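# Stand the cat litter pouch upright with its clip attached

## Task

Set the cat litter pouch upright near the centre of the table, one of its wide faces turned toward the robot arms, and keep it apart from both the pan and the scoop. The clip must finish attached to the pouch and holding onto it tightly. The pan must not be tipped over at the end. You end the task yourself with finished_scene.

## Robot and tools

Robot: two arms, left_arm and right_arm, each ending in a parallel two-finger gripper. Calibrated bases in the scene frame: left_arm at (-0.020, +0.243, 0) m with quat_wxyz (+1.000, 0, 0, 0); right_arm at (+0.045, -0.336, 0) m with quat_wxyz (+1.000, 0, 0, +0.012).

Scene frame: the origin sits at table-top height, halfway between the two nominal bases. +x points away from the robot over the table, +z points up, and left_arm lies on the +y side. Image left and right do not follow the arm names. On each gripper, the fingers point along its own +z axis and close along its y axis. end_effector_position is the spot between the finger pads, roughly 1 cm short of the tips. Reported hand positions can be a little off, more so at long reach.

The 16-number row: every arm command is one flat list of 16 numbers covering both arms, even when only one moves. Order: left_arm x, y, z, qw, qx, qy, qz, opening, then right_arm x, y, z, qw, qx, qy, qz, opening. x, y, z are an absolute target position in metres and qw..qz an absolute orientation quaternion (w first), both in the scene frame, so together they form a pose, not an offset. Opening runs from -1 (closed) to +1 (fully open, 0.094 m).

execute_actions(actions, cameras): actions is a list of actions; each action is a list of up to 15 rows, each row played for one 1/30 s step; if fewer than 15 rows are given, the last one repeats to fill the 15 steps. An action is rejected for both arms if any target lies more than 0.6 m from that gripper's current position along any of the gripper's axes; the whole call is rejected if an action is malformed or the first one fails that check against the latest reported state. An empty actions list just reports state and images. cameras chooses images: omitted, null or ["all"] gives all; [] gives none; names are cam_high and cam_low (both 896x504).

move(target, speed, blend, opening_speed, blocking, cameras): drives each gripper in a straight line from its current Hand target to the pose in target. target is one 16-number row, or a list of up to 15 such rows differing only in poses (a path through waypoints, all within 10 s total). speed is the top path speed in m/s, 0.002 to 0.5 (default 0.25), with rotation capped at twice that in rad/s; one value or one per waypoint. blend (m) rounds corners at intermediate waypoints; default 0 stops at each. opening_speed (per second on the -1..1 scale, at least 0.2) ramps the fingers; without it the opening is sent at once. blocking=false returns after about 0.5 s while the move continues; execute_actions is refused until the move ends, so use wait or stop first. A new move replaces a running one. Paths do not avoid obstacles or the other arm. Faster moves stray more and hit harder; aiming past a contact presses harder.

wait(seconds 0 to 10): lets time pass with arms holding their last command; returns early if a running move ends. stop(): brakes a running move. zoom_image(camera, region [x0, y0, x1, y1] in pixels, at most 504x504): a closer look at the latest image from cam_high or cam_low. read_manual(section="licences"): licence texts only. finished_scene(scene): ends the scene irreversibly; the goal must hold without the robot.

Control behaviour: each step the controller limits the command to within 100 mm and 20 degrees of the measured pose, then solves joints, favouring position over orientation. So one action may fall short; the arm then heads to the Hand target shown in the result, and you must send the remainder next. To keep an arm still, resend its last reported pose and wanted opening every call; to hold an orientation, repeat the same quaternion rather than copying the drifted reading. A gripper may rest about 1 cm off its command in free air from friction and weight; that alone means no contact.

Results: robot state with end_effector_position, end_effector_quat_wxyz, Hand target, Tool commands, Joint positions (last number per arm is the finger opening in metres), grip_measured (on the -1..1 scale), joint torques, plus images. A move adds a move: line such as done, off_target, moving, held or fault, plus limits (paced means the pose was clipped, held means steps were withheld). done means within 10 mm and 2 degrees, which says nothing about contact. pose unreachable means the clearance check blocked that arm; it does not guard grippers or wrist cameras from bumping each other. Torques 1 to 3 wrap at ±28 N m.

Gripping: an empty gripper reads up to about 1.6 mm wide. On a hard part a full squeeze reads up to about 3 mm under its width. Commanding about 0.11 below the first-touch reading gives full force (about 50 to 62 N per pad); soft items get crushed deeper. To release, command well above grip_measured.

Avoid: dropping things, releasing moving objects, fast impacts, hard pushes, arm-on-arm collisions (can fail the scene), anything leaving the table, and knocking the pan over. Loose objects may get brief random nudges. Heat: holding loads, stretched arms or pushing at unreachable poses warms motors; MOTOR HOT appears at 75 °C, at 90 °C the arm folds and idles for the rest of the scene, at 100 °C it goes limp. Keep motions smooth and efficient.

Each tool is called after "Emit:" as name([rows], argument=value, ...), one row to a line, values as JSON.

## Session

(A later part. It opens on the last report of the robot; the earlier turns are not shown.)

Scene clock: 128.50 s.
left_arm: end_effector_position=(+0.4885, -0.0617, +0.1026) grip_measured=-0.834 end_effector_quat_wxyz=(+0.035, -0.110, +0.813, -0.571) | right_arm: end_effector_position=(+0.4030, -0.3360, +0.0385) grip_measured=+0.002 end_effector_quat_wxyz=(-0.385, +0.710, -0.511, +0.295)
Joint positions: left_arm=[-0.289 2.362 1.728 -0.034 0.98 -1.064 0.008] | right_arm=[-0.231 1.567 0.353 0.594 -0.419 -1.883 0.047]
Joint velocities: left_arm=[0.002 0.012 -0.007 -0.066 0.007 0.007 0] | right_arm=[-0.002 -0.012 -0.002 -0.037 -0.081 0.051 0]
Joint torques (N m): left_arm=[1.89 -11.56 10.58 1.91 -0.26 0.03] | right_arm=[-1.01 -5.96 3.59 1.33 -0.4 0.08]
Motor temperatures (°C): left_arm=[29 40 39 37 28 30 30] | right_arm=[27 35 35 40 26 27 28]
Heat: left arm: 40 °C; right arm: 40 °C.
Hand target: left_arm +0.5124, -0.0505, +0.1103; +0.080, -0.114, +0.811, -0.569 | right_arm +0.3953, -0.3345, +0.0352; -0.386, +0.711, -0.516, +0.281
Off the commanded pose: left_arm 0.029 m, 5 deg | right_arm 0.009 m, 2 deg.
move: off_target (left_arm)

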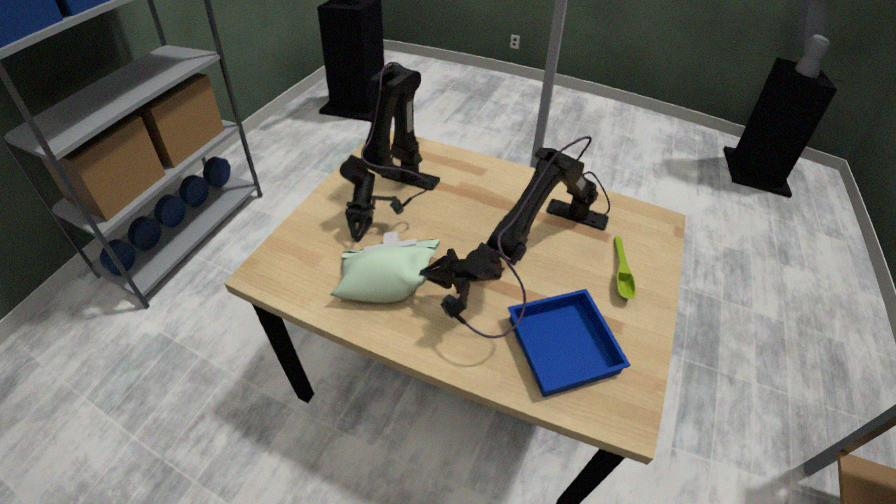

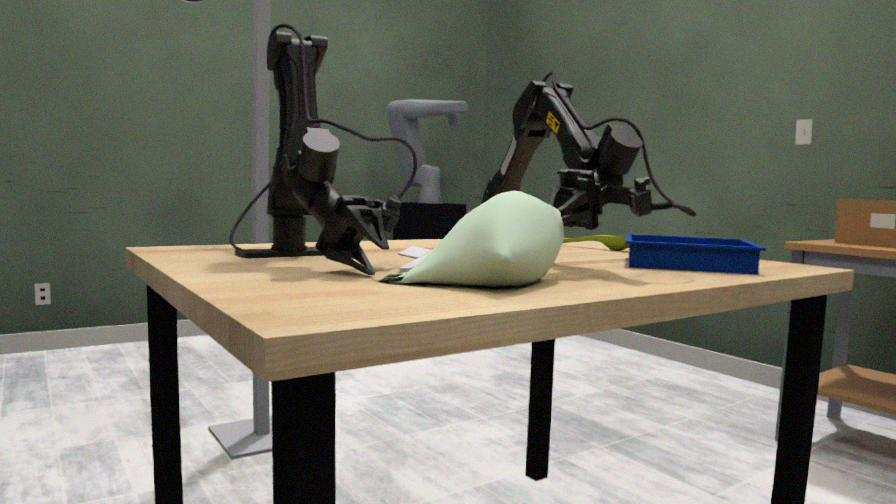

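Emit:
move([
  [0.5143, -0.0515, 0.11, 0.07983, -0.114, 0.81119, -0.568, -1.0, 0.375, -0.345, 0.13, 0.38603, -0.71098, 0.51656, -0.28047, -0.1],
  [0.5143, -0.0515, 0.11, 0.07983, -0.114, 0.81119, -0.568, -1.0, 0.385, -0.345, 0.16, 0.0333, -0.3812, 0.9204, -0.0805, -0.1],
  [0.5143, -0.0515, 0.11, 0.07983, -0.114, 0.81119, -0.568, -1.0, 0.40, -0.345, 0.16, -0.0038, 0.087, 0.9952, -0.0435, -0.1],
  [0.5143, -0.0515, 0.11, 0.07983, -0.114, 0.81119, -0.568, -1.0, 0.43, -0.345, 0.14, 0.0507, 0.4822, 0.8698, 0.0914, -0.1],
], speed=0.35, blend=0.02)

Scene clock: 139.40 s.
left_arm: end_effector_position=(+0.4885, -0.0617, +0.1026) grip_measured=-0.834 end_effector_quat_wxyz=(+0.035, -0.110, +0.813, -0.571) | right_arm: end_effector_position=(+0.4327, -0.3427, +0.1314) grip_measured=-0.098 end_effector_quat_wxyz=(+0.039, +0.484, +0.870, +0.089)
Joint positions: left_arm=[-0.289 2.362 1.728 -0.034 0.98 -1.064 0.008] | right_arm=[-0.103 1.876 1.657 -1.206 -0.129 0.945 0.042]
Joint velocities: left_arm=[-0.012 0.002 -0.027 -0.066 -0.051 -0.022 -0.001] | right_arm=[-0.022 -0.012 0.002 0.037 0.066 0.066 -0.001]
Joint torques (N m): left_arm=[1.8 -11.62 10.41 1.89 -0.26 0.06] | right_arm=[-0.55 -11.06 4.59 0.47 -0.17 0.03]
Motor temperatures (°C): left_arm=[29 40 40 37 28 30 30] | right_arm=[27 36 35 38 26 27 28]
Heat: left arm: 40 °C; right arm: 38 °C.
Hand target: left_arm +0.5124, -0.0505, +0.1103; +0.080, -0.114, +0.811, -0.569 | right_arm +0.4309, -0.3447, +0.1376; +0.049, +0.487, +0.867, +0.094
Off the commanded pose: left_arm 0.029 m, 5 deg | right_arm 0.009 m, 1 deg.
move: off_target (left_arm)

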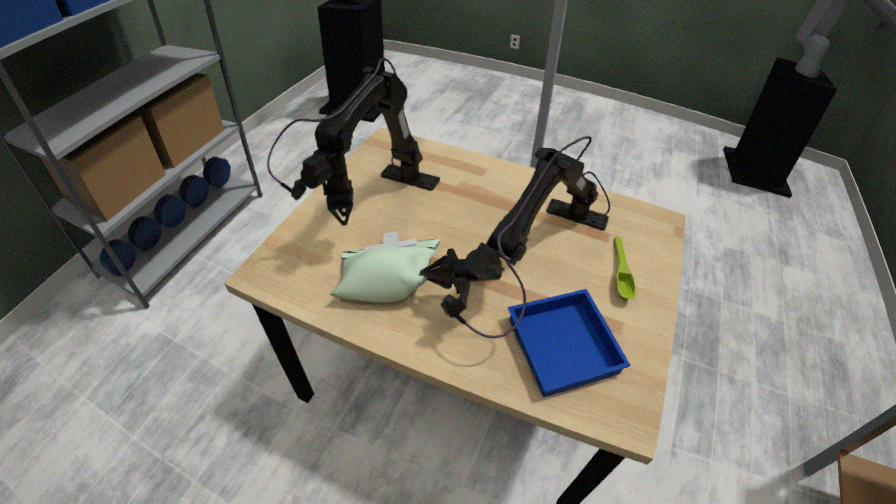

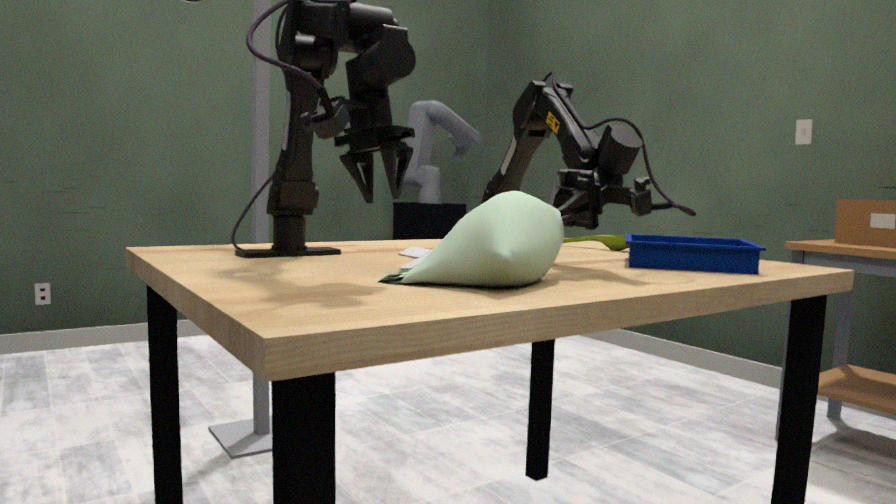

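Emit:
zoom_image(camera="cam_low", region=[320, 120, 480, 290])

Emit:
zoom_image(camera="cam_high", region=[305, 180, 405, 280])

Scaled by 2.965.

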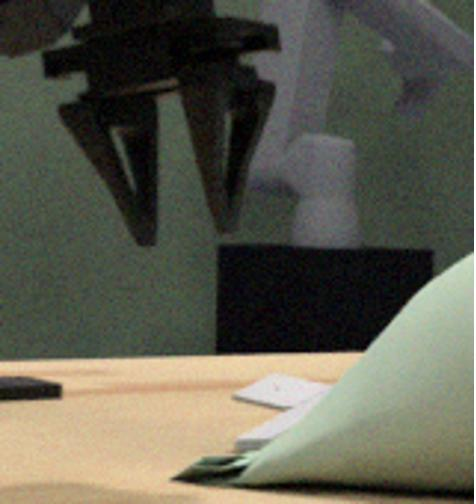

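Scaled by 5.040.

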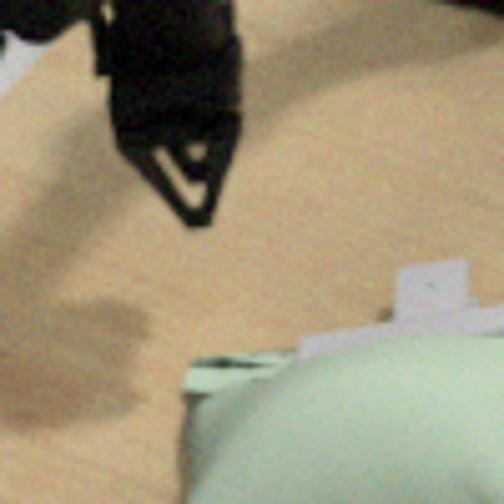

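Emit:
move(target=[0.5143, -0.0515, 0.11, 0.07983, -0.114, 0.81119, -0.568, -1.0, 0.452, -0.333, 0.065, 0.0507, 0.4822, 0.8698, 0.0914, -0.1], speed=0.12)

Emit:
zoom_image(camera="cam_low", region=[340, 200, 440, 300])

Emit:
zoom_image(camera="cam_high", region=[315, 200, 395, 280])

Scene clock: 141.57 s.
left_arm: end_effector_position=(+0.4885, -0.0617, +0.1026) grip_measured=-0.834 end_effector_quat_wxyz=(+0.035, -0.110, +0.813, -0.571) | right_arm: end_effector_position=(+0.4538, -0.3347, +0.0727) grip_measured=-0.098 end_effector_quat_wxyz=(+0.054, +0.482, +0.869, +0.098)
Joint positions: left_arm=[-0.289 2.362 1.728 -0.034 0.98 -1.064 0.008] | right_arm=[-0.08 1.941 1.504 -0.949 -0.129 0.97 0.042]
Joint velocities: left_arm=[-0.007 -0.037 -0.012 -0.022 0.007 -0.022 0] | right_arm=[-0.012 -0.012 0.037 0.037 -0.007 -0.022 0.001]
Joint torques (N m): left_arm=[1.77 -11.43 10.58 1.92 -0.23 0.04] | right_arm=[0.62 -8.57 5 0.56 -0.03 0.01]
Motor temperatures (°C): left_arm=[29 41 40 38 28 30 30] | right_arm=[27 36 35 38 26 27 28]
Heat: left arm: 41 °C; right arm: 38 °C.
Hand target: left_arm +0.5124, -0.0505, +0.1103; +0.080, -0.114, +0.811, -0.569 | right_arm +0.4523, -0.3333, +0.0651; +0.050, +0.482, +0.870, +0.091
Off the commanded pose: left_arm 0.029 m, 5 deg | right_arm 0.008 m, 1 deg.
move: off_target (left_arm)

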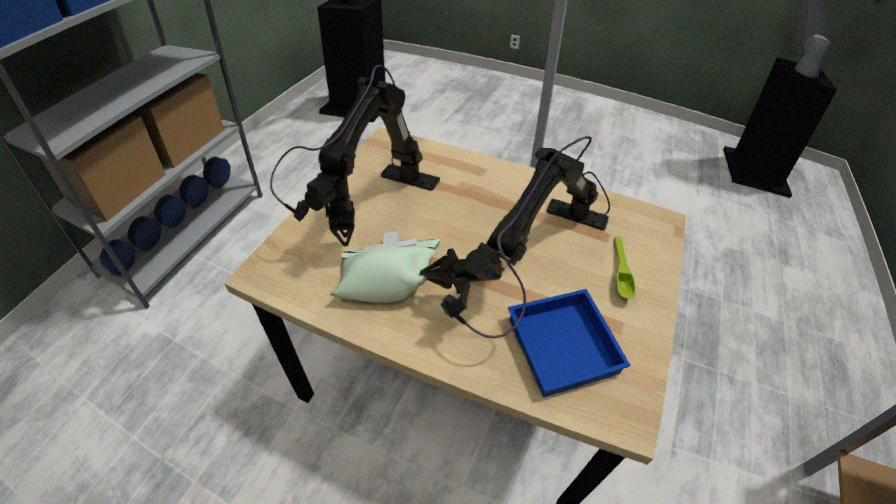

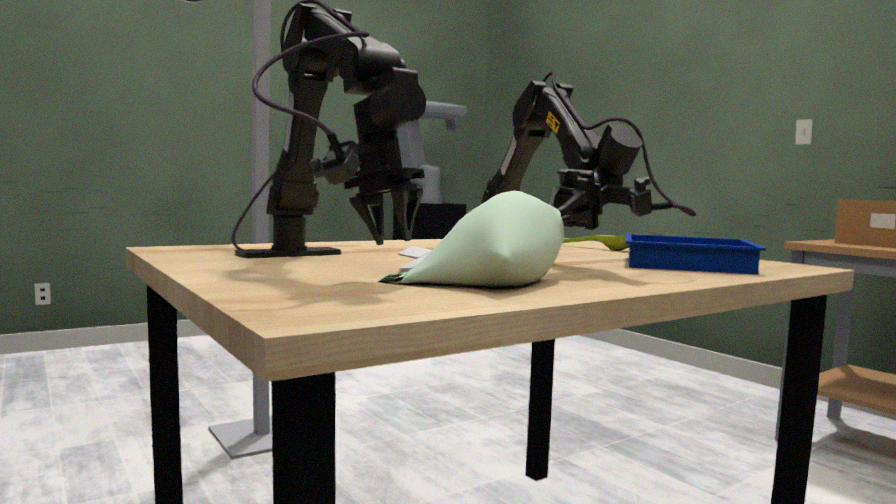

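Scaled by 5.040.

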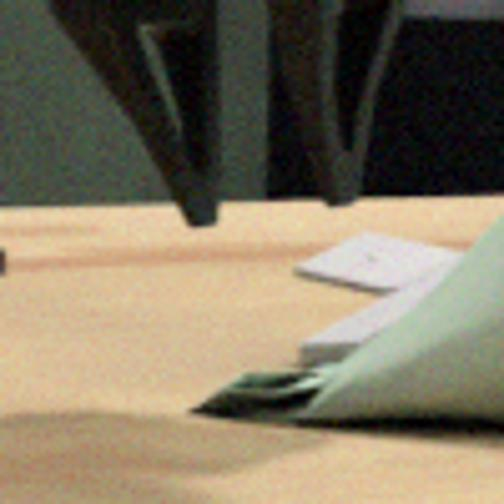

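Scaled by 6.300.

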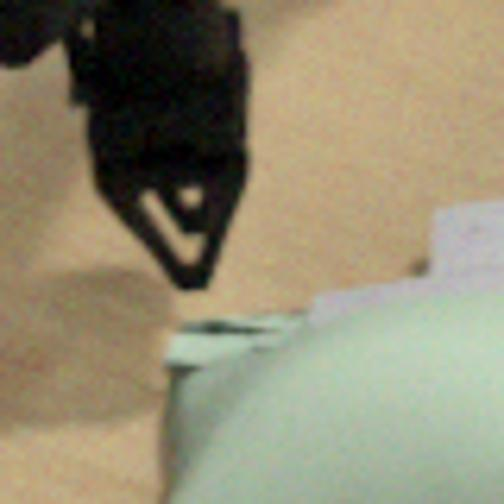

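Emit:
move(target=[0.5143, -0.0515, 0.11, 0.07983, -0.114, 0.81119, -0.568, -1.0, 0.447, -0.329, 0.032, 0.0507, 0.4822, 0.8698, 0.0914, 0.05], speed=0.06)

Emit:
zoom_image(camera="cam_low", region=[350, 225, 430, 295])

Emit:
zoom_image(camera="cam_high", region=[320, 215, 390, 275])

Scene clock: 143.23 s.
left_arm: end_effector_position=(+0.4885, -0.0617, +0.1026) grip_measured=-0.834 end_effector_quat_wxyz=(+0.035, -0.110, +0.813, -0.571) | right_arm: end_effector_position=(+0.4505, -0.3300, +0.0421) grip_measured=+0.048 end_effector_quat_wxyz=(+0.057, +0.482, +0.868, +0.101)
Joint positions: left_arm=[-0.289 2.362 1.728 -0.034 0.98 -1.064 0.008] | right_arm=[-0.069 1.951 1.392 -0.817 -0.129 0.982 0.049]
Joint velocities: left_arm=[-0.007 -0.012 0.007 -0.022 0.022 -0.022 0] | right_arm=[-0.002 0.002 -0.012 0.051 0.037 0.037 -0.001]
Joint torques (N m): left_arm=[1.78 -11.41 10.55 1.94 -0.26 0.05] | right_arm=[0.7 -8.13 4.79 0.61 0.04 0.05]
Motor temperatures (°C): left_arm=[29 41 40 38 28 30 30] | right_arm=[27 37 35 37 26 27 28]
Heat: left arm: 41 °C; right arm: 37 °C.
Hand target: left_arm +0.5124, -0.0505, +0.1103; +0.080, -0.114, +0.811, -0.569 | right_arm +0.4470, -0.3287, +0.0320; +0.050, +0.482, +0.870, +0.091
Off the commanded pose: left_arm 0.029 m, 5 deg | right_arm 0.011 m, 1 deg.
move: off_target (left_arm, right_arm)

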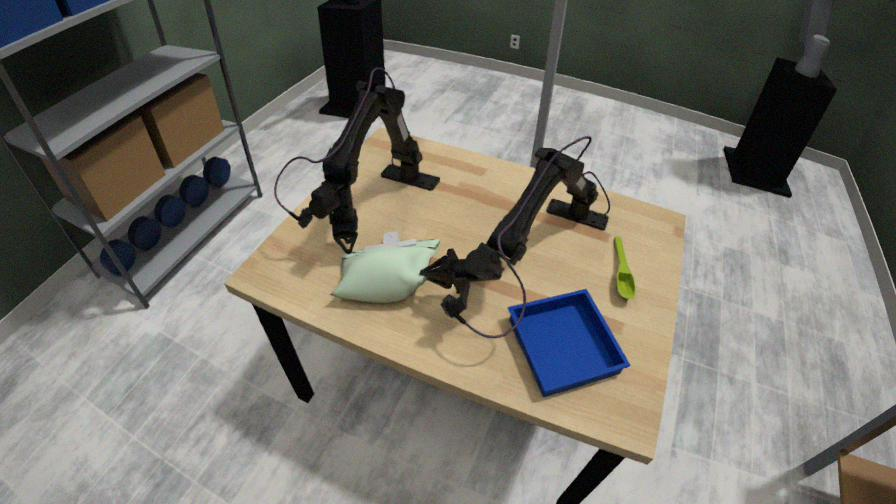

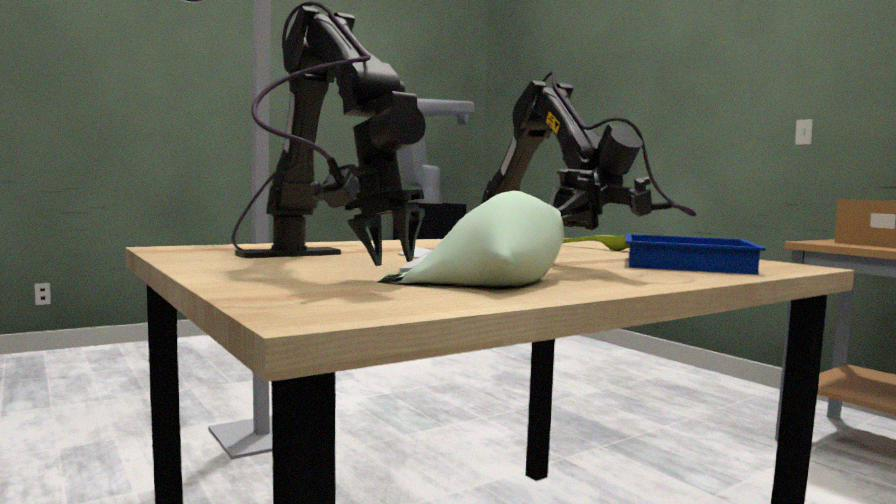

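Scaled by 6.300.

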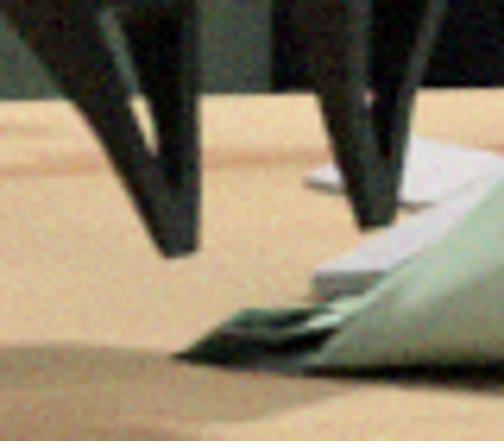

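Scaled by 7.200.

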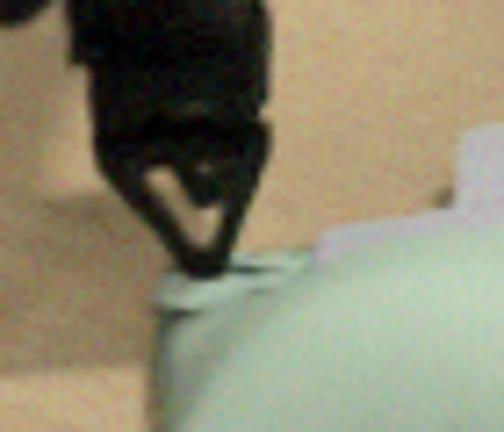

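Emit:
move(target=[0.5143, -0.0515, 0.11, 0.07983, -0.114, 0.81119, -0.568, -1.0, 0.4455, -0.330, 0.014, 0.0507, 0.4822, 0.8698, 0.0914, 0.12], speed=0.04)

Emit:
zoom_image(camera="cam_low", region=[350, 225, 430, 295])

Emit:
zoom_image(camera="cam_high", region=[320, 215, 390, 275])

Scene clock: 144.43 s.
left_arm: end_effector_position=(+0.4885, -0.0617, +0.1026) grip_measured=-0.834 end_effector_quat_wxyz=(+0.035, -0.110, +0.813, -0.571) | right_arm: end_effector_position=(+0.4475, -0.3299, +0.0266) grip_measured=+0.118 end_effector_quat_wxyz=(+0.055, +0.483, +0.868, +0.100)
Joint positions: left_arm=[-0.289 2.362 1.728 -0.034 0.98 -1.064 0.008] | right_arm=[-0.069 1.965 1.347 -0.764 -0.129 0.982 0.053]
Joint velocities: left_arm=[0.002 0.002 -0.002 -0.051 -0.022 0.051 -0.001] | right_arm=[0.002 0.002 -0.007 0.066 -0.022 -0.022 0]
Joint torques (N m): left_arm=[1.8 -11.48 10.55 1.87 -0.28 0.08] | right_arm=[0.53 -7.62 4.52 0.71 0.06 0.03]
Motor temperatures (°C): left_arm=[29 41 40 38 28 30 30] | right_arm=[27 37 35 37 26 27 28]
Heat: left arm: 41 °C; right arm: 37 °C.
Hand target: left_arm +0.5124, -0.0505, +0.1103; +0.080, -0.114, +0.811, -0.569 | right_arm +0.4453, -0.3299, +0.0141; +0.050, +0.482, +0.870, +0.091
Off the commanded pose: left_arm 0.029 m, 5 deg | right_arm 0.013 m, 1 deg.
move: off_target (left_arm, right_arm)

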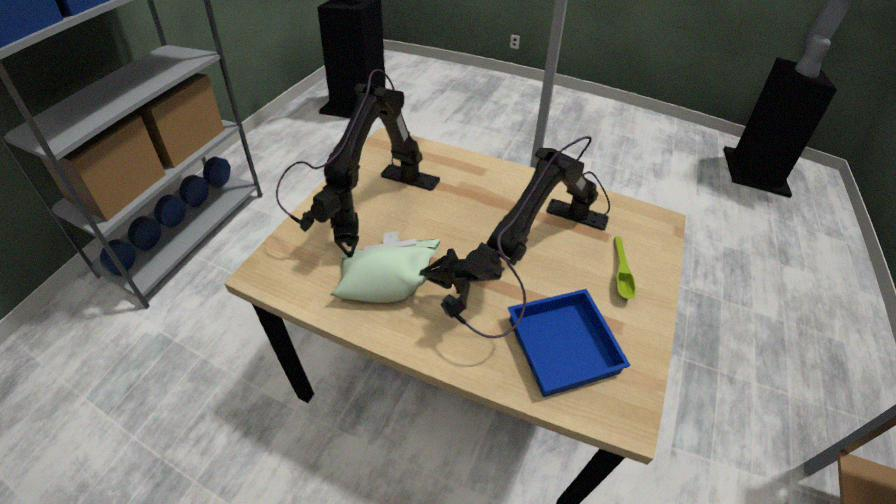

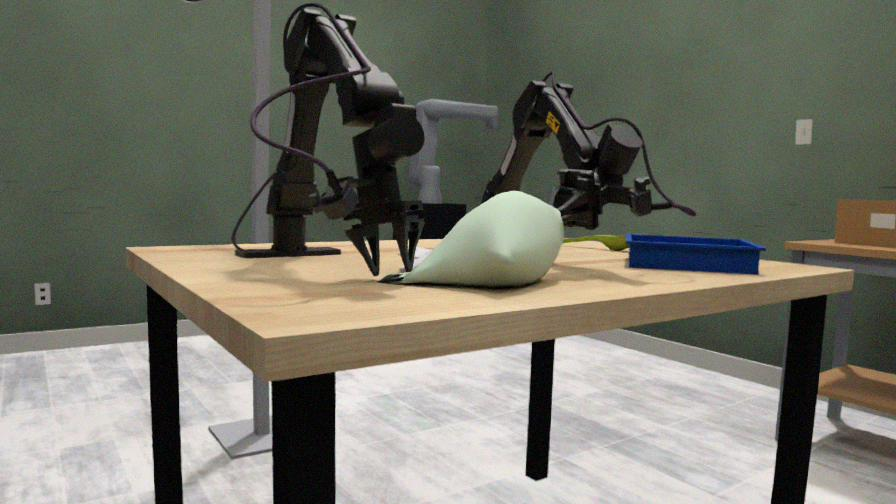

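Scaled by 6.300.

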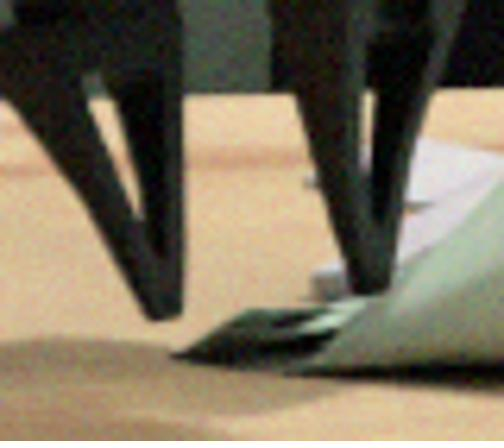

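Scaled by 7.200.

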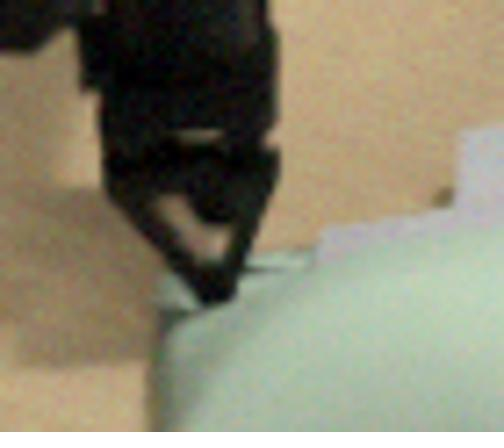

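Emit:
move(target=[0.5143, -0.0515, 0.11, 0.07983, -0.114, 0.81119, -0.568, -1.0, 0.4455, -0.330, 0.008, 0.0507, 0.4822, 0.8698, 0.0914, 0.12], speed=0.03, cameras=["cam_low"])

Emit:
zoom_image(camera="cam_low", region=[350, 235, 430, 295])

Scene clock: 145.57 s.
left_arm: end_effector_position=(+0.4885, -0.0617, +0.1026) grip_measured=-0.834 end_effector_quat_wxyz=(+0.035, -0.110, +0.813, -0.571) | right_arm: end_effector_position=(+0.4484, -0.3307, +0.0224) grip_measured=+0.118 end_effector_quat_wxyz=(+0.058, +0.483, +0.868, +0.099)
Joint positions: left_arm=[-0.289 2.362 1.728 -0.034 0.98 -1.064 0.008] | right_arm=[-0.069 1.97 1.335 -0.741 -0.125 0.982 0.053]
Joint velocities: left_arm=[-0.007 0.012 -0.012 -0.066 -0.051 -0.081 -0.001] | right_arm=[0.017 -0.012 0.007 0.007 -0.007 -0.051 -0.001]
Joint torques (N m): left_arm=[1.66 -11.36 10.62 1.96 -0.23 0.04] | right_arm=[0.27 -7.3 4.31 0.71 -0.05 -0.01]
Motor temperatures (°C): left_arm=[29 41 40 38 28 30 30] | right_arm=[27 37 35 37 26 27 28]
Heat: left arm: 41 °C; right arm: 37 °C.
Hand target: left_arm +0.5124, -0.0505, +0.1103; +0.080, -0.114, +0.811, -0.569 | right_arm +0.4451, -0.3300, +0.0082; +0.051, +0.482, +0.870, +0.091
Off the commanded pose: left_arm 0.029 m, 5 deg | right_arm 0.015 m, 1 deg.
move: off_target (left_arm, right_arm)
Images, in order (width x height): cam_low 896x504.

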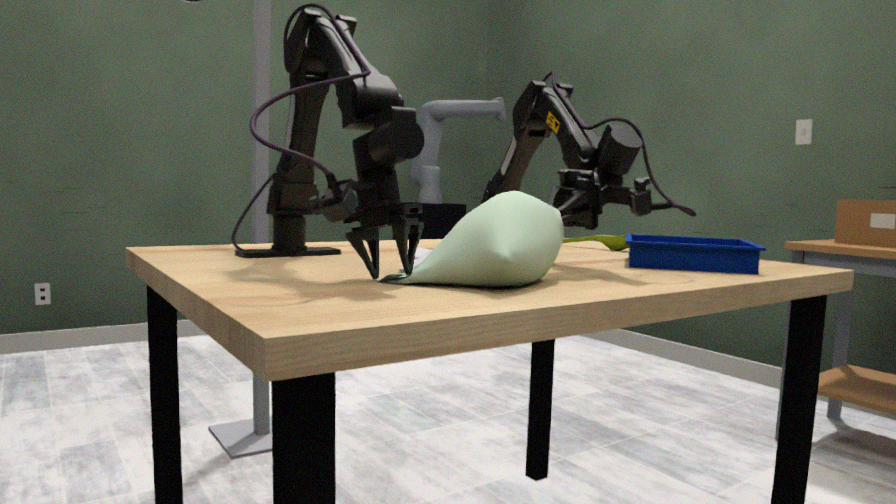

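Scaled by 6.300.

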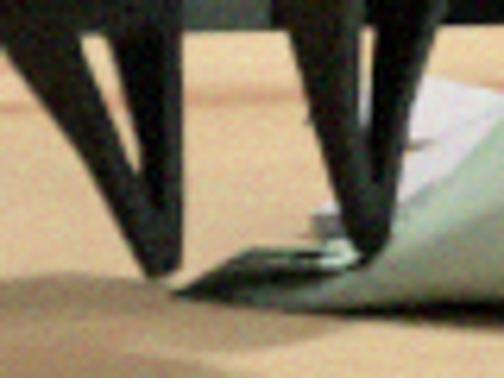

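Emit:
move(target=[0.5143, -0.0515, 0.11, 0.07983, -0.114, 0.81119, -0.568, -1.0, 0.4455, -0.330, 0.008, 0.0507, 0.4822, 0.8698, 0.0914, -1.0], speed=0.03, opening_speed=0.6)

Emit:
zoom_image(camera="cam_low", region=[350, 235, 430, 295])

Emit:
zoom_image(camera="cam_high", region=[320, 215, 390, 275])

Scene clock: 147.77 s.
left_arm: end_effector_position=(+0.4885, -0.0617, +0.1026) grip_measured=-0.834 end_effector_quat_wxyz=(+0.035, -0.110, +0.813, -0.571) | right_arm: end_effector_position=(+0.4563, -0.3282, +0.0215) grip_measured=-0.992 end_effector_quat_wxyz=(+0.069, +0.479, +0.868, +0.110)
Joint positions: left_arm=[-0.289 2.362 1.728 -0.034 0.98 -1.064 0.008] | right_arm=[-0.066 1.977 1.334 -0.704 -0.134 0.982 0]
Joint velocities: left_arm=[-0.002 0.002 -0.007 0.007 0.081 0.037 0] | right_arm=[0.007 -0.002 -0.032 0.051 -0.037 -0.022 0.001]
Joint torques (N m): left_arm=[1.78 -11.44 10.39 1.92 -0.24 0.05] | right_arm=[0.31 -7.82 4.36 0.43 0.05 -0.01]
Motor temperatures (°C): left_arm=[29 41 40 38 28 30 30] | right_arm=[27 37 35 37 26 27 28]
Heat: left arm: 41 °C; right arm: 37 °C.
Hand target: left_arm +0.5124, -0.0505, +0.1103; +0.080, -0.114, +0.811, -0.569 | right_arm +0.4454, -0.3299, +0.0084; +0.051, +0.482, +0.870, +0.092
Off the commanded pose: left_arm 0.029 m, 5 deg | right_arm 0.017 m, 3 deg.
move: off_target (left_arm, right_arm)

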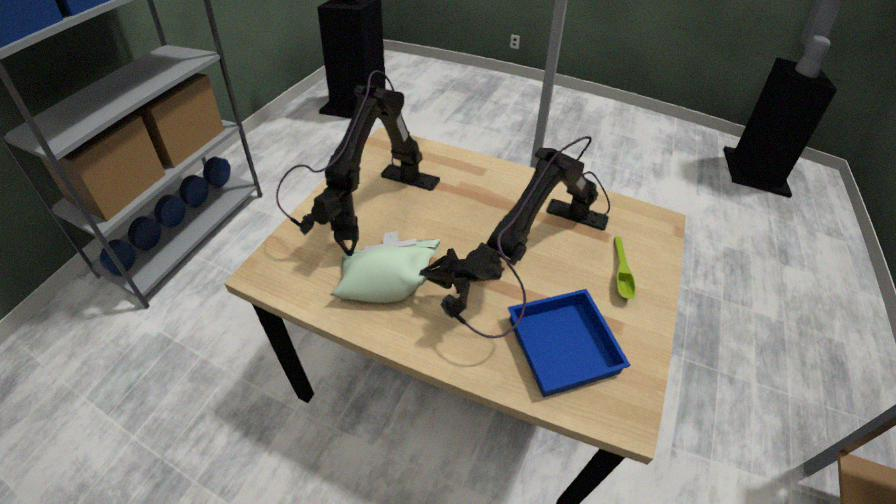

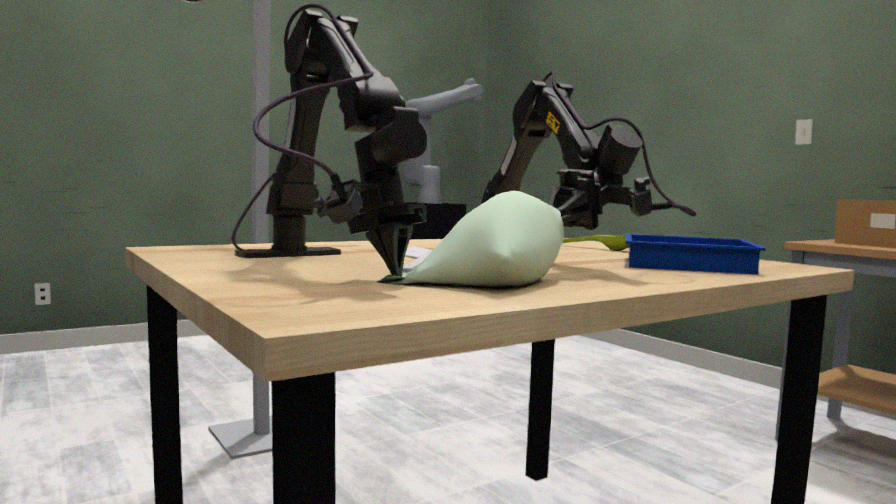

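Scaled by 6.300.

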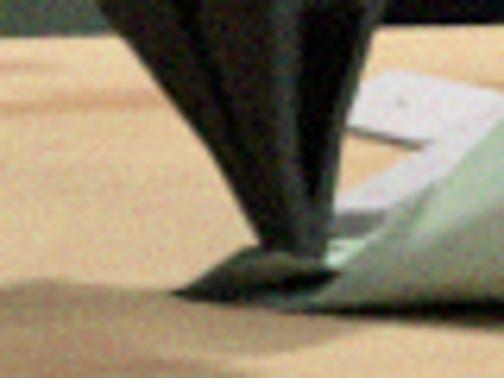

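Scaled by 7.200.

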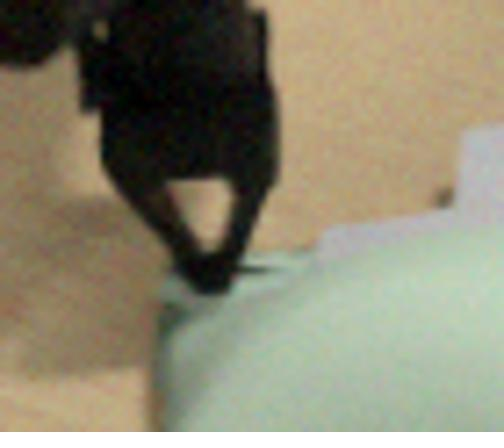

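Emit:
move(target=[0.5143, -0.0515, 0.11, 0.07983, -0.114, 0.81119, -0.568, -1.0, 0.4455, -0.330, 0.045, 0.0507, 0.4822, 0.8698, 0.0914, -1.0], speed=0.04, cameras=["cam_low"])

Emit:
zoom_image(camera="cam_low", region=[350, 235, 430, 295])

Scene clock: 149.30 s.
left_arm: end_effector_position=(+0.4885, -0.0617, +0.1026) grip_measured=-0.834 end_effector_quat_wxyz=(+0.035, -0.110, +0.813, -0.571) | right_arm: end_effector_position=(+0.4423, -0.3277, +0.0278) grip_measured=-0.992 end_effector_quat_wxyz=(+0.036, +0.483, +0.870, +0.093)
Joint positions: left_arm=[-0.289 2.362 1.728 -0.034 0.98 -1.064 0.008] | right_arm=[-0.066 1.977 1.375 -0.82 -0.134 0.982 0]
Joint velocities: left_arm=[0.002 -0.012 -0.002 -0.007 -0.081 0.037 0] | right_arm=[-0.002 -0.017 -0.002 0.051 -0.051 -0.051 0]
Joint torques (N m): left_arm=[1.55 -11.45 10.7 1.92 -0.26 0.07] | right_arm=[0.28 -11.79 7.68 0.17 0.04 0]
Motor temperatures (°C): left_arm=[29 41 40 38 28 30 30] | right_arm=[27 37 35 36 26 27 28]
Heat: left arm: 41 °C; right arm: 37 °C.
Hand target: left_arm +0.5124, -0.0505, +0.1103; +0.080, -0.114, +0.811, -0.569 | right_arm +0.4454, -0.3298, +0.0446; +0.051, +0.483, +0.870, +0.092
Off the commanded pose: left_arm 0.029 m, 5 deg | right_arm 0.018 m, 2 deg.
move: off_target (left_arm, right_arm)
Images, in order (width x height): cam_low 896x504.

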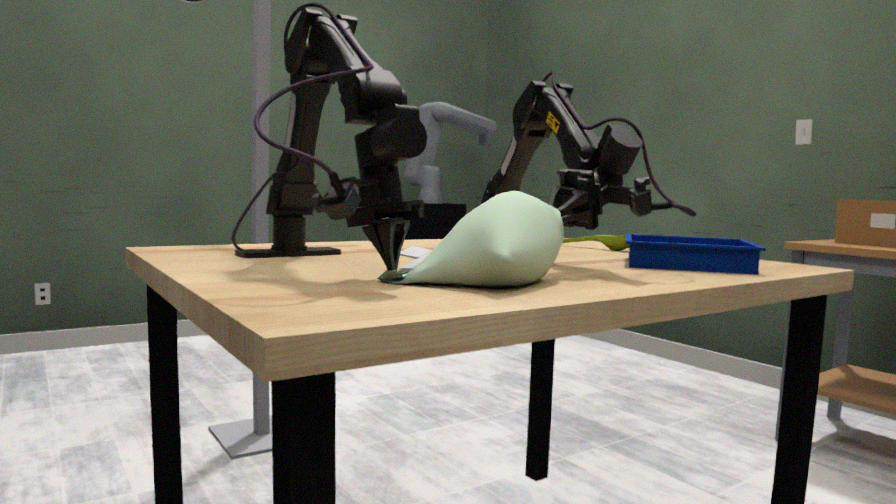

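Scaled by 6.300.

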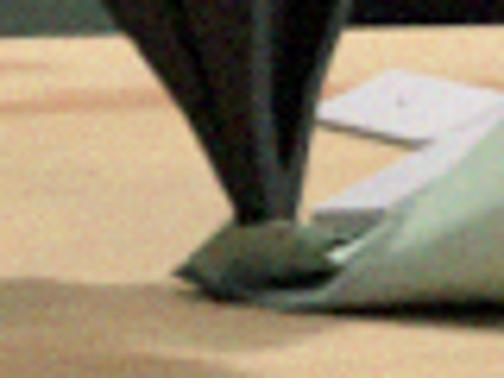

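Emit:
move(target=[0.5143, -0.0515, 0.11, 0.07983, -0.114, 0.81119, -0.568, -1.0, 0.4525, -0.326, 0.075, 0.0507, 0.4822, 0.8698, 0.0914, -1.0], speed=0.04)

Emit:
zoom_image(camera="cam_low", region=[350, 225, 450, 295])

Emit:
zoom_image(camera="cam_high", region=[320, 205, 450, 305])

Scene clock: 150.93 s.
left_arm: end_effector_position=(+0.4885, -0.0617, +0.1026) grip_measured=-0.834 end_effector_quat_wxyz=(+0.035, -0.110, +0.813, -0.571) | right_arm: end_effector_position=(+0.4457, -0.3265, +0.0569) grip_measured=-0.992 end_effector_quat_wxyz=(+0.028, +0.485, +0.869, +0.089)
Joint positions: left_arm=[-0.289 2.362 1.728 -0.034 0.98 -1.064 0.008] | right_arm=[-0.062 1.971 1.49 -0.958 -0.132 0.989 0]
Joint velocities: left_arm=[-0.007 -0.007 -0.017 -0.037 0.037 0.051 0] | right_arm=[0.007 -0.007 -0.012 0.022 -0.022 0.022 0.001]
Joint torques (N m): left_arm=[1.65 -11.64 10.63 1.94 -0.27 0.03] | right_arm=[0.85 -11.92 8.29 0.25 0.06 0.03]
Motor temperatures (°C): left_arm=[29 41 40 38 28 30 30] | right_arm=[27 37 35 36 26 27 28]
Heat: left arm: 41 °C; right arm: 37 °C.
Hand target: left_arm +0.5124, -0.0505, +0.1103; +0.080, -0.114, +0.811, -0.569 | right_arm +0.4519, -0.3261, +0.0749; +0.050, +0.482, +0.870, +0.092
Off the commanded pose: left_arm 0.029 m, 5 deg | right_arm 0.019 m, 3 deg.
move: off_target (left_arm, right_arm)

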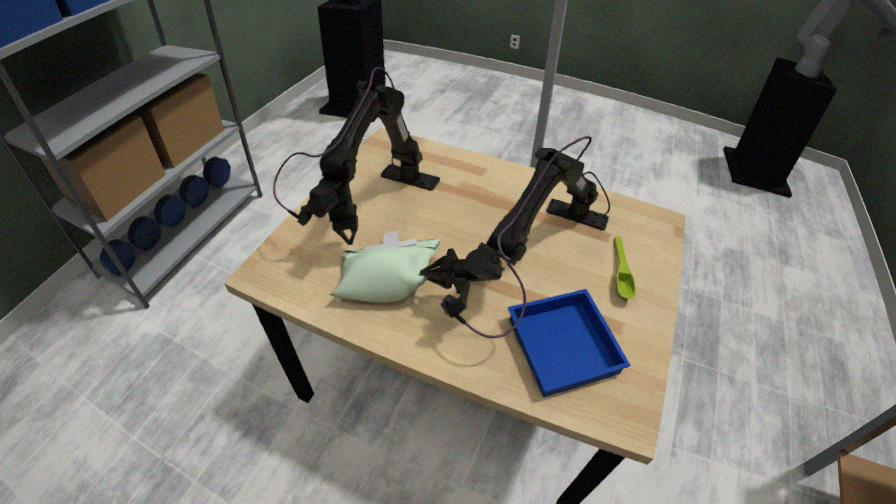

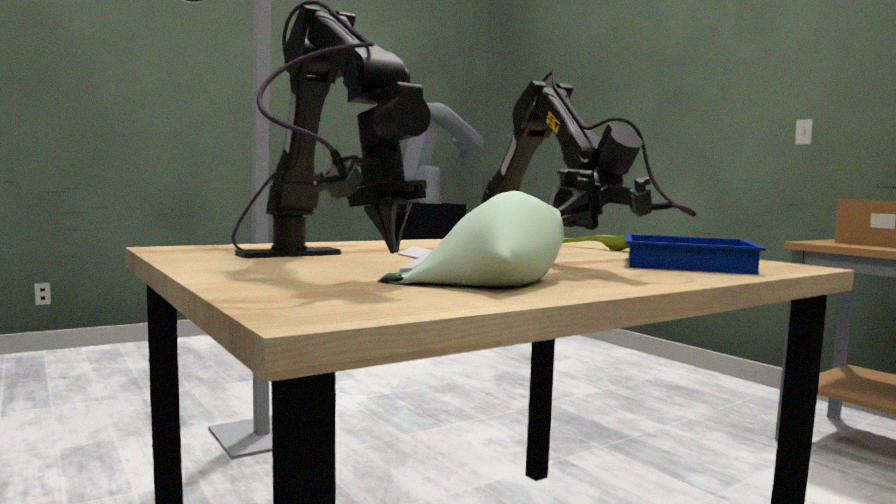

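Scaled by 5.040.

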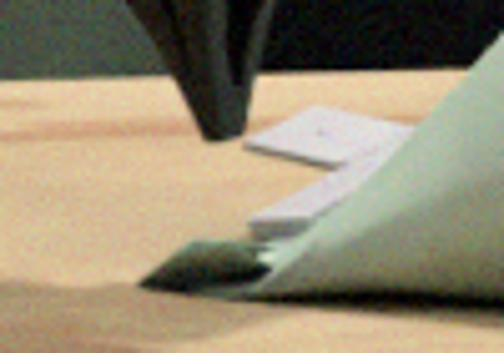

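Scaled by 3.877.

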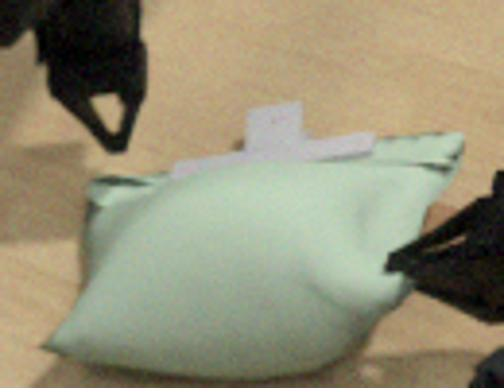

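Emit:
zoom_image(camera="cam_high", region=[333, 238, 383, 268])

Emit:
zoom_image(camera="cam_low", region=[370, 260, 420, 290])

Scaled by 10.080.

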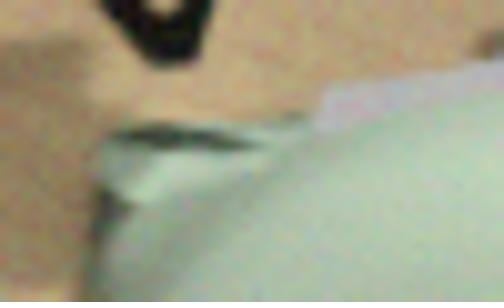

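Scaled by 10.080.

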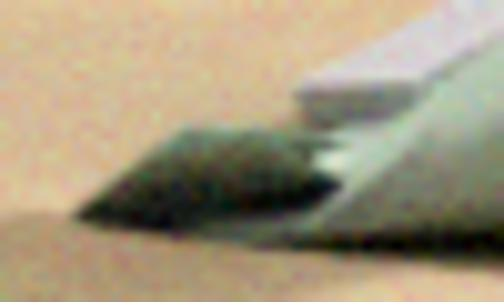

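Emit:
move([
  [0.5143, -0.0515, 0.11, 0.07983, -0.114, 0.81119, -0.568, -1.0, 0.444, -0.329, 0.085, 0.0092, 0.5298, 0.8480, 0.0148, -0.15],
  [0.5143, -0.0515, 0.11, 0.07983, -0.114, 0.81119, -0.568, -1.0, 0.446, -0.326, 0.038, 0.0092, 0.5298, 0.8480, 0.0148, -0.15],
], speed=0.08)

Emit:
zoom_image(camera="cam_low", region=[350, 235, 430, 295])

Emit:
zoom_image(camera="cam_high", region=[320, 215, 390, 275])

Scene clock: 156.13 s.
left_arm: end_effector_position=(+0.4885, -0.0617, +0.1026) grip_measured=-0.834 end_effector_quat_wxyz=(+0.035, -0.110, +0.813, -0.571) | right_arm: end_effector_position=(+0.4487, -0.3260, +0.0467) grip_measured=-0.152 end_effector_quat_wxyz=(+0.012, +0.531, +0.847, +0.028)
Joint positions: left_arm=[-0.289 2.362 1.728 -0.034 0.98 -1.064 0.008] | right_arm=[-0.017 2.067 1.602 -1.056 -0.034 1.128 0.04]
Joint velocities: left_arm=[-0.002 -0.027 0.007 0.022 -0.051 0.022 0] | right_arm=[0.002 0.002 -0.017 0.066 0.037 -0.007 0]
Joint torques (N m): left_arm=[1.62 -11.47 10.71 1.9 -0.24 0.08] | right_arm=[0.53 -9.06 4.77 0.32 0.19 0.03]
Motor temperatures (°C): left_arm=[29 41 40 38 28 30 30] | right_arm=[27 38 36 35 26 27 28]
Heat: left arm: 41 °C; right arm: 38 °C.
Hand target: left_arm +0.5124, -0.0505, +0.1103; +0.080, -0.114, +0.811, -0.569 | right_arm +0.4458, -0.3258, +0.0373; +0.009, +0.530, +0.848, +0.015
Off the commanded pose: left_arm 0.029 m, 5 deg | right_arm 0.009 m, 2 deg.
move: off_target (left_arm)

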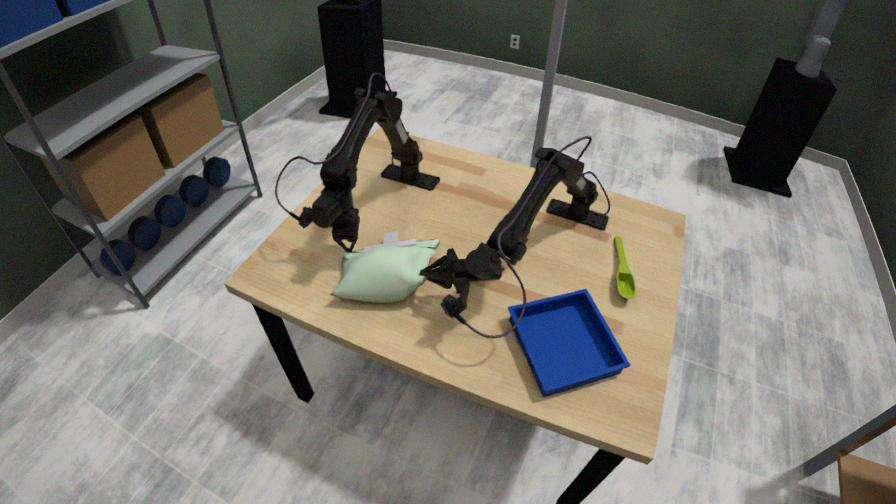

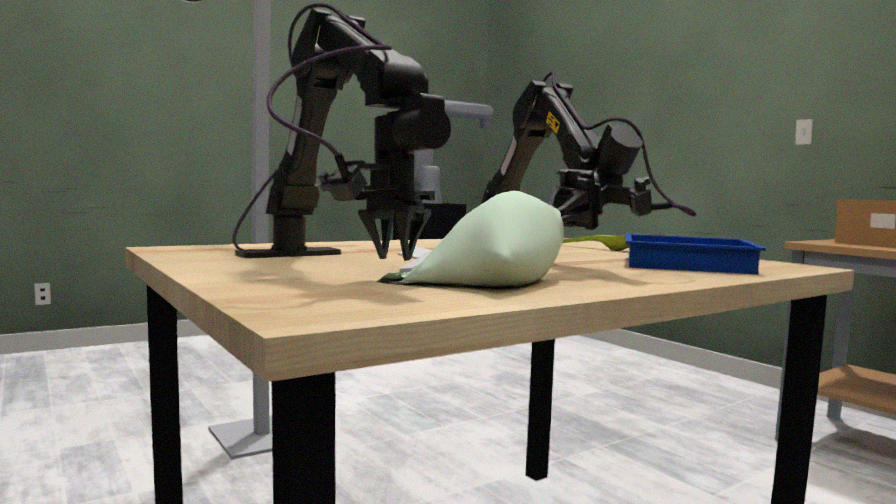

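Scaled by 6.300.

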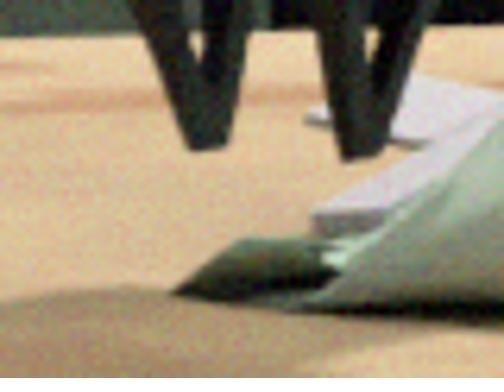

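Scaled by 7.200.

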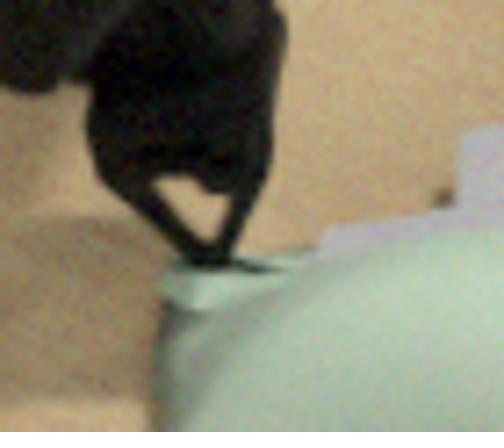

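Emit:
move(target=[0.5143, -0.0515, 0.11, 0.07983, -0.114, 0.81119, -0.568, -1.0, 0.4435, -0.327, 0.008, 0.0092, 0.5298, 0.8480, 0.0148, -0.1], speed=0.03)

Emit:
zoom_image(camera="cam_low", region=[350, 235, 430, 295])

Emit:
zoom_image(camera="cam_high", region=[320, 215, 390, 275])

Scene clock: 157.93 s.
left_arm: end_effector_position=(+0.4885, -0.0617, +0.1026) grip_measured=-0.834 end_effector_quat_wxyz=(+0.035, -0.110, +0.813, -0.571) | right_arm: end_effector_position=(+0.4462, -0.3274, +0.0235) grip_measured=-0.102 end_effector_quat_wxyz=(+0.015, +0.531, +0.847, +0.025)
Joint positions: left_arm=[-0.289 2.362 1.728 -0.034 0.98 -1.064 0.008] | right_arm=[-0.017 2.079 1.525 -0.964 -0.026 1.129 0.042]
Joint velocities: left_arm=[-0.012 0.007 -0.002 -0.022 0.037 0.007 0.001] | right_arm=[0.002 0.002 -0.022 0.007 -0.007 -0.037 0.001]
Joint torques (N m): left_arm=[1.91 -11.67 10.58 1.89 -0.28 0.03] | right_arm=[0.44 -8.05 4.15 0.49 0.07 0.01]
Motor temperatures (°C): left_arm=[29 41 40 38 28 30 30] | right_arm=[27 38 36 35 26 27 28]
Heat: left arm: 41 °C; right arm: 38 °C.
Hand target: left_arm +0.5124, -0.0505, +0.1103; +0.080, -0.114, +0.811, -0.569 | right_arm +0.4432, -0.3269, +0.0083; +0.009, +0.530, +0.848, +0.015
Off the commanded pose: left_arm 0.029 m, 5 deg | right_arm 0.016 m, 1 deg.
move: off_target (left_arm, right_arm)

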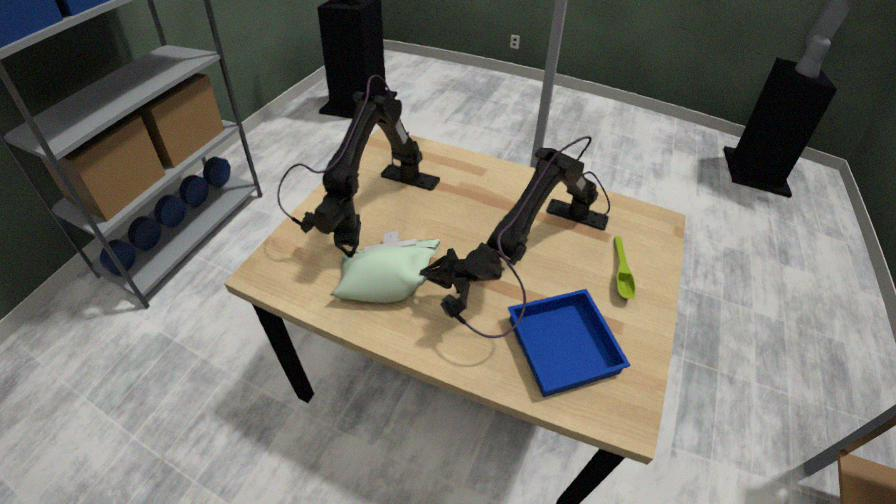

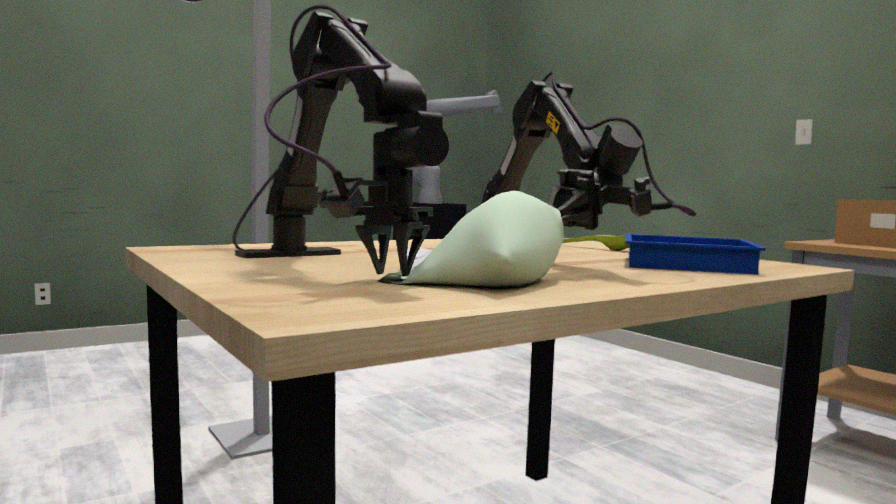

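Scaled by 6.300.

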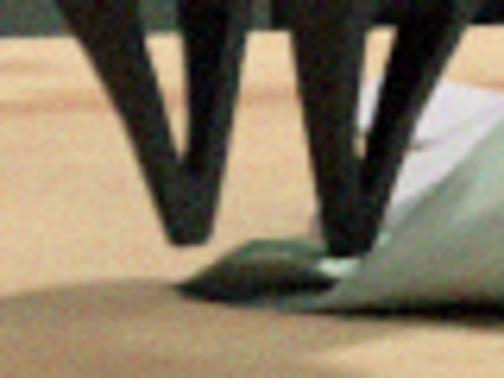

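Scaled by 7.200.

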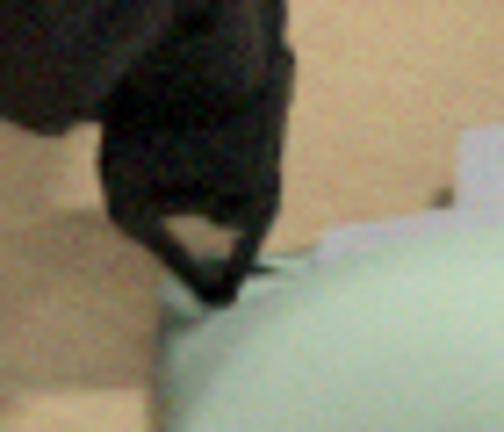

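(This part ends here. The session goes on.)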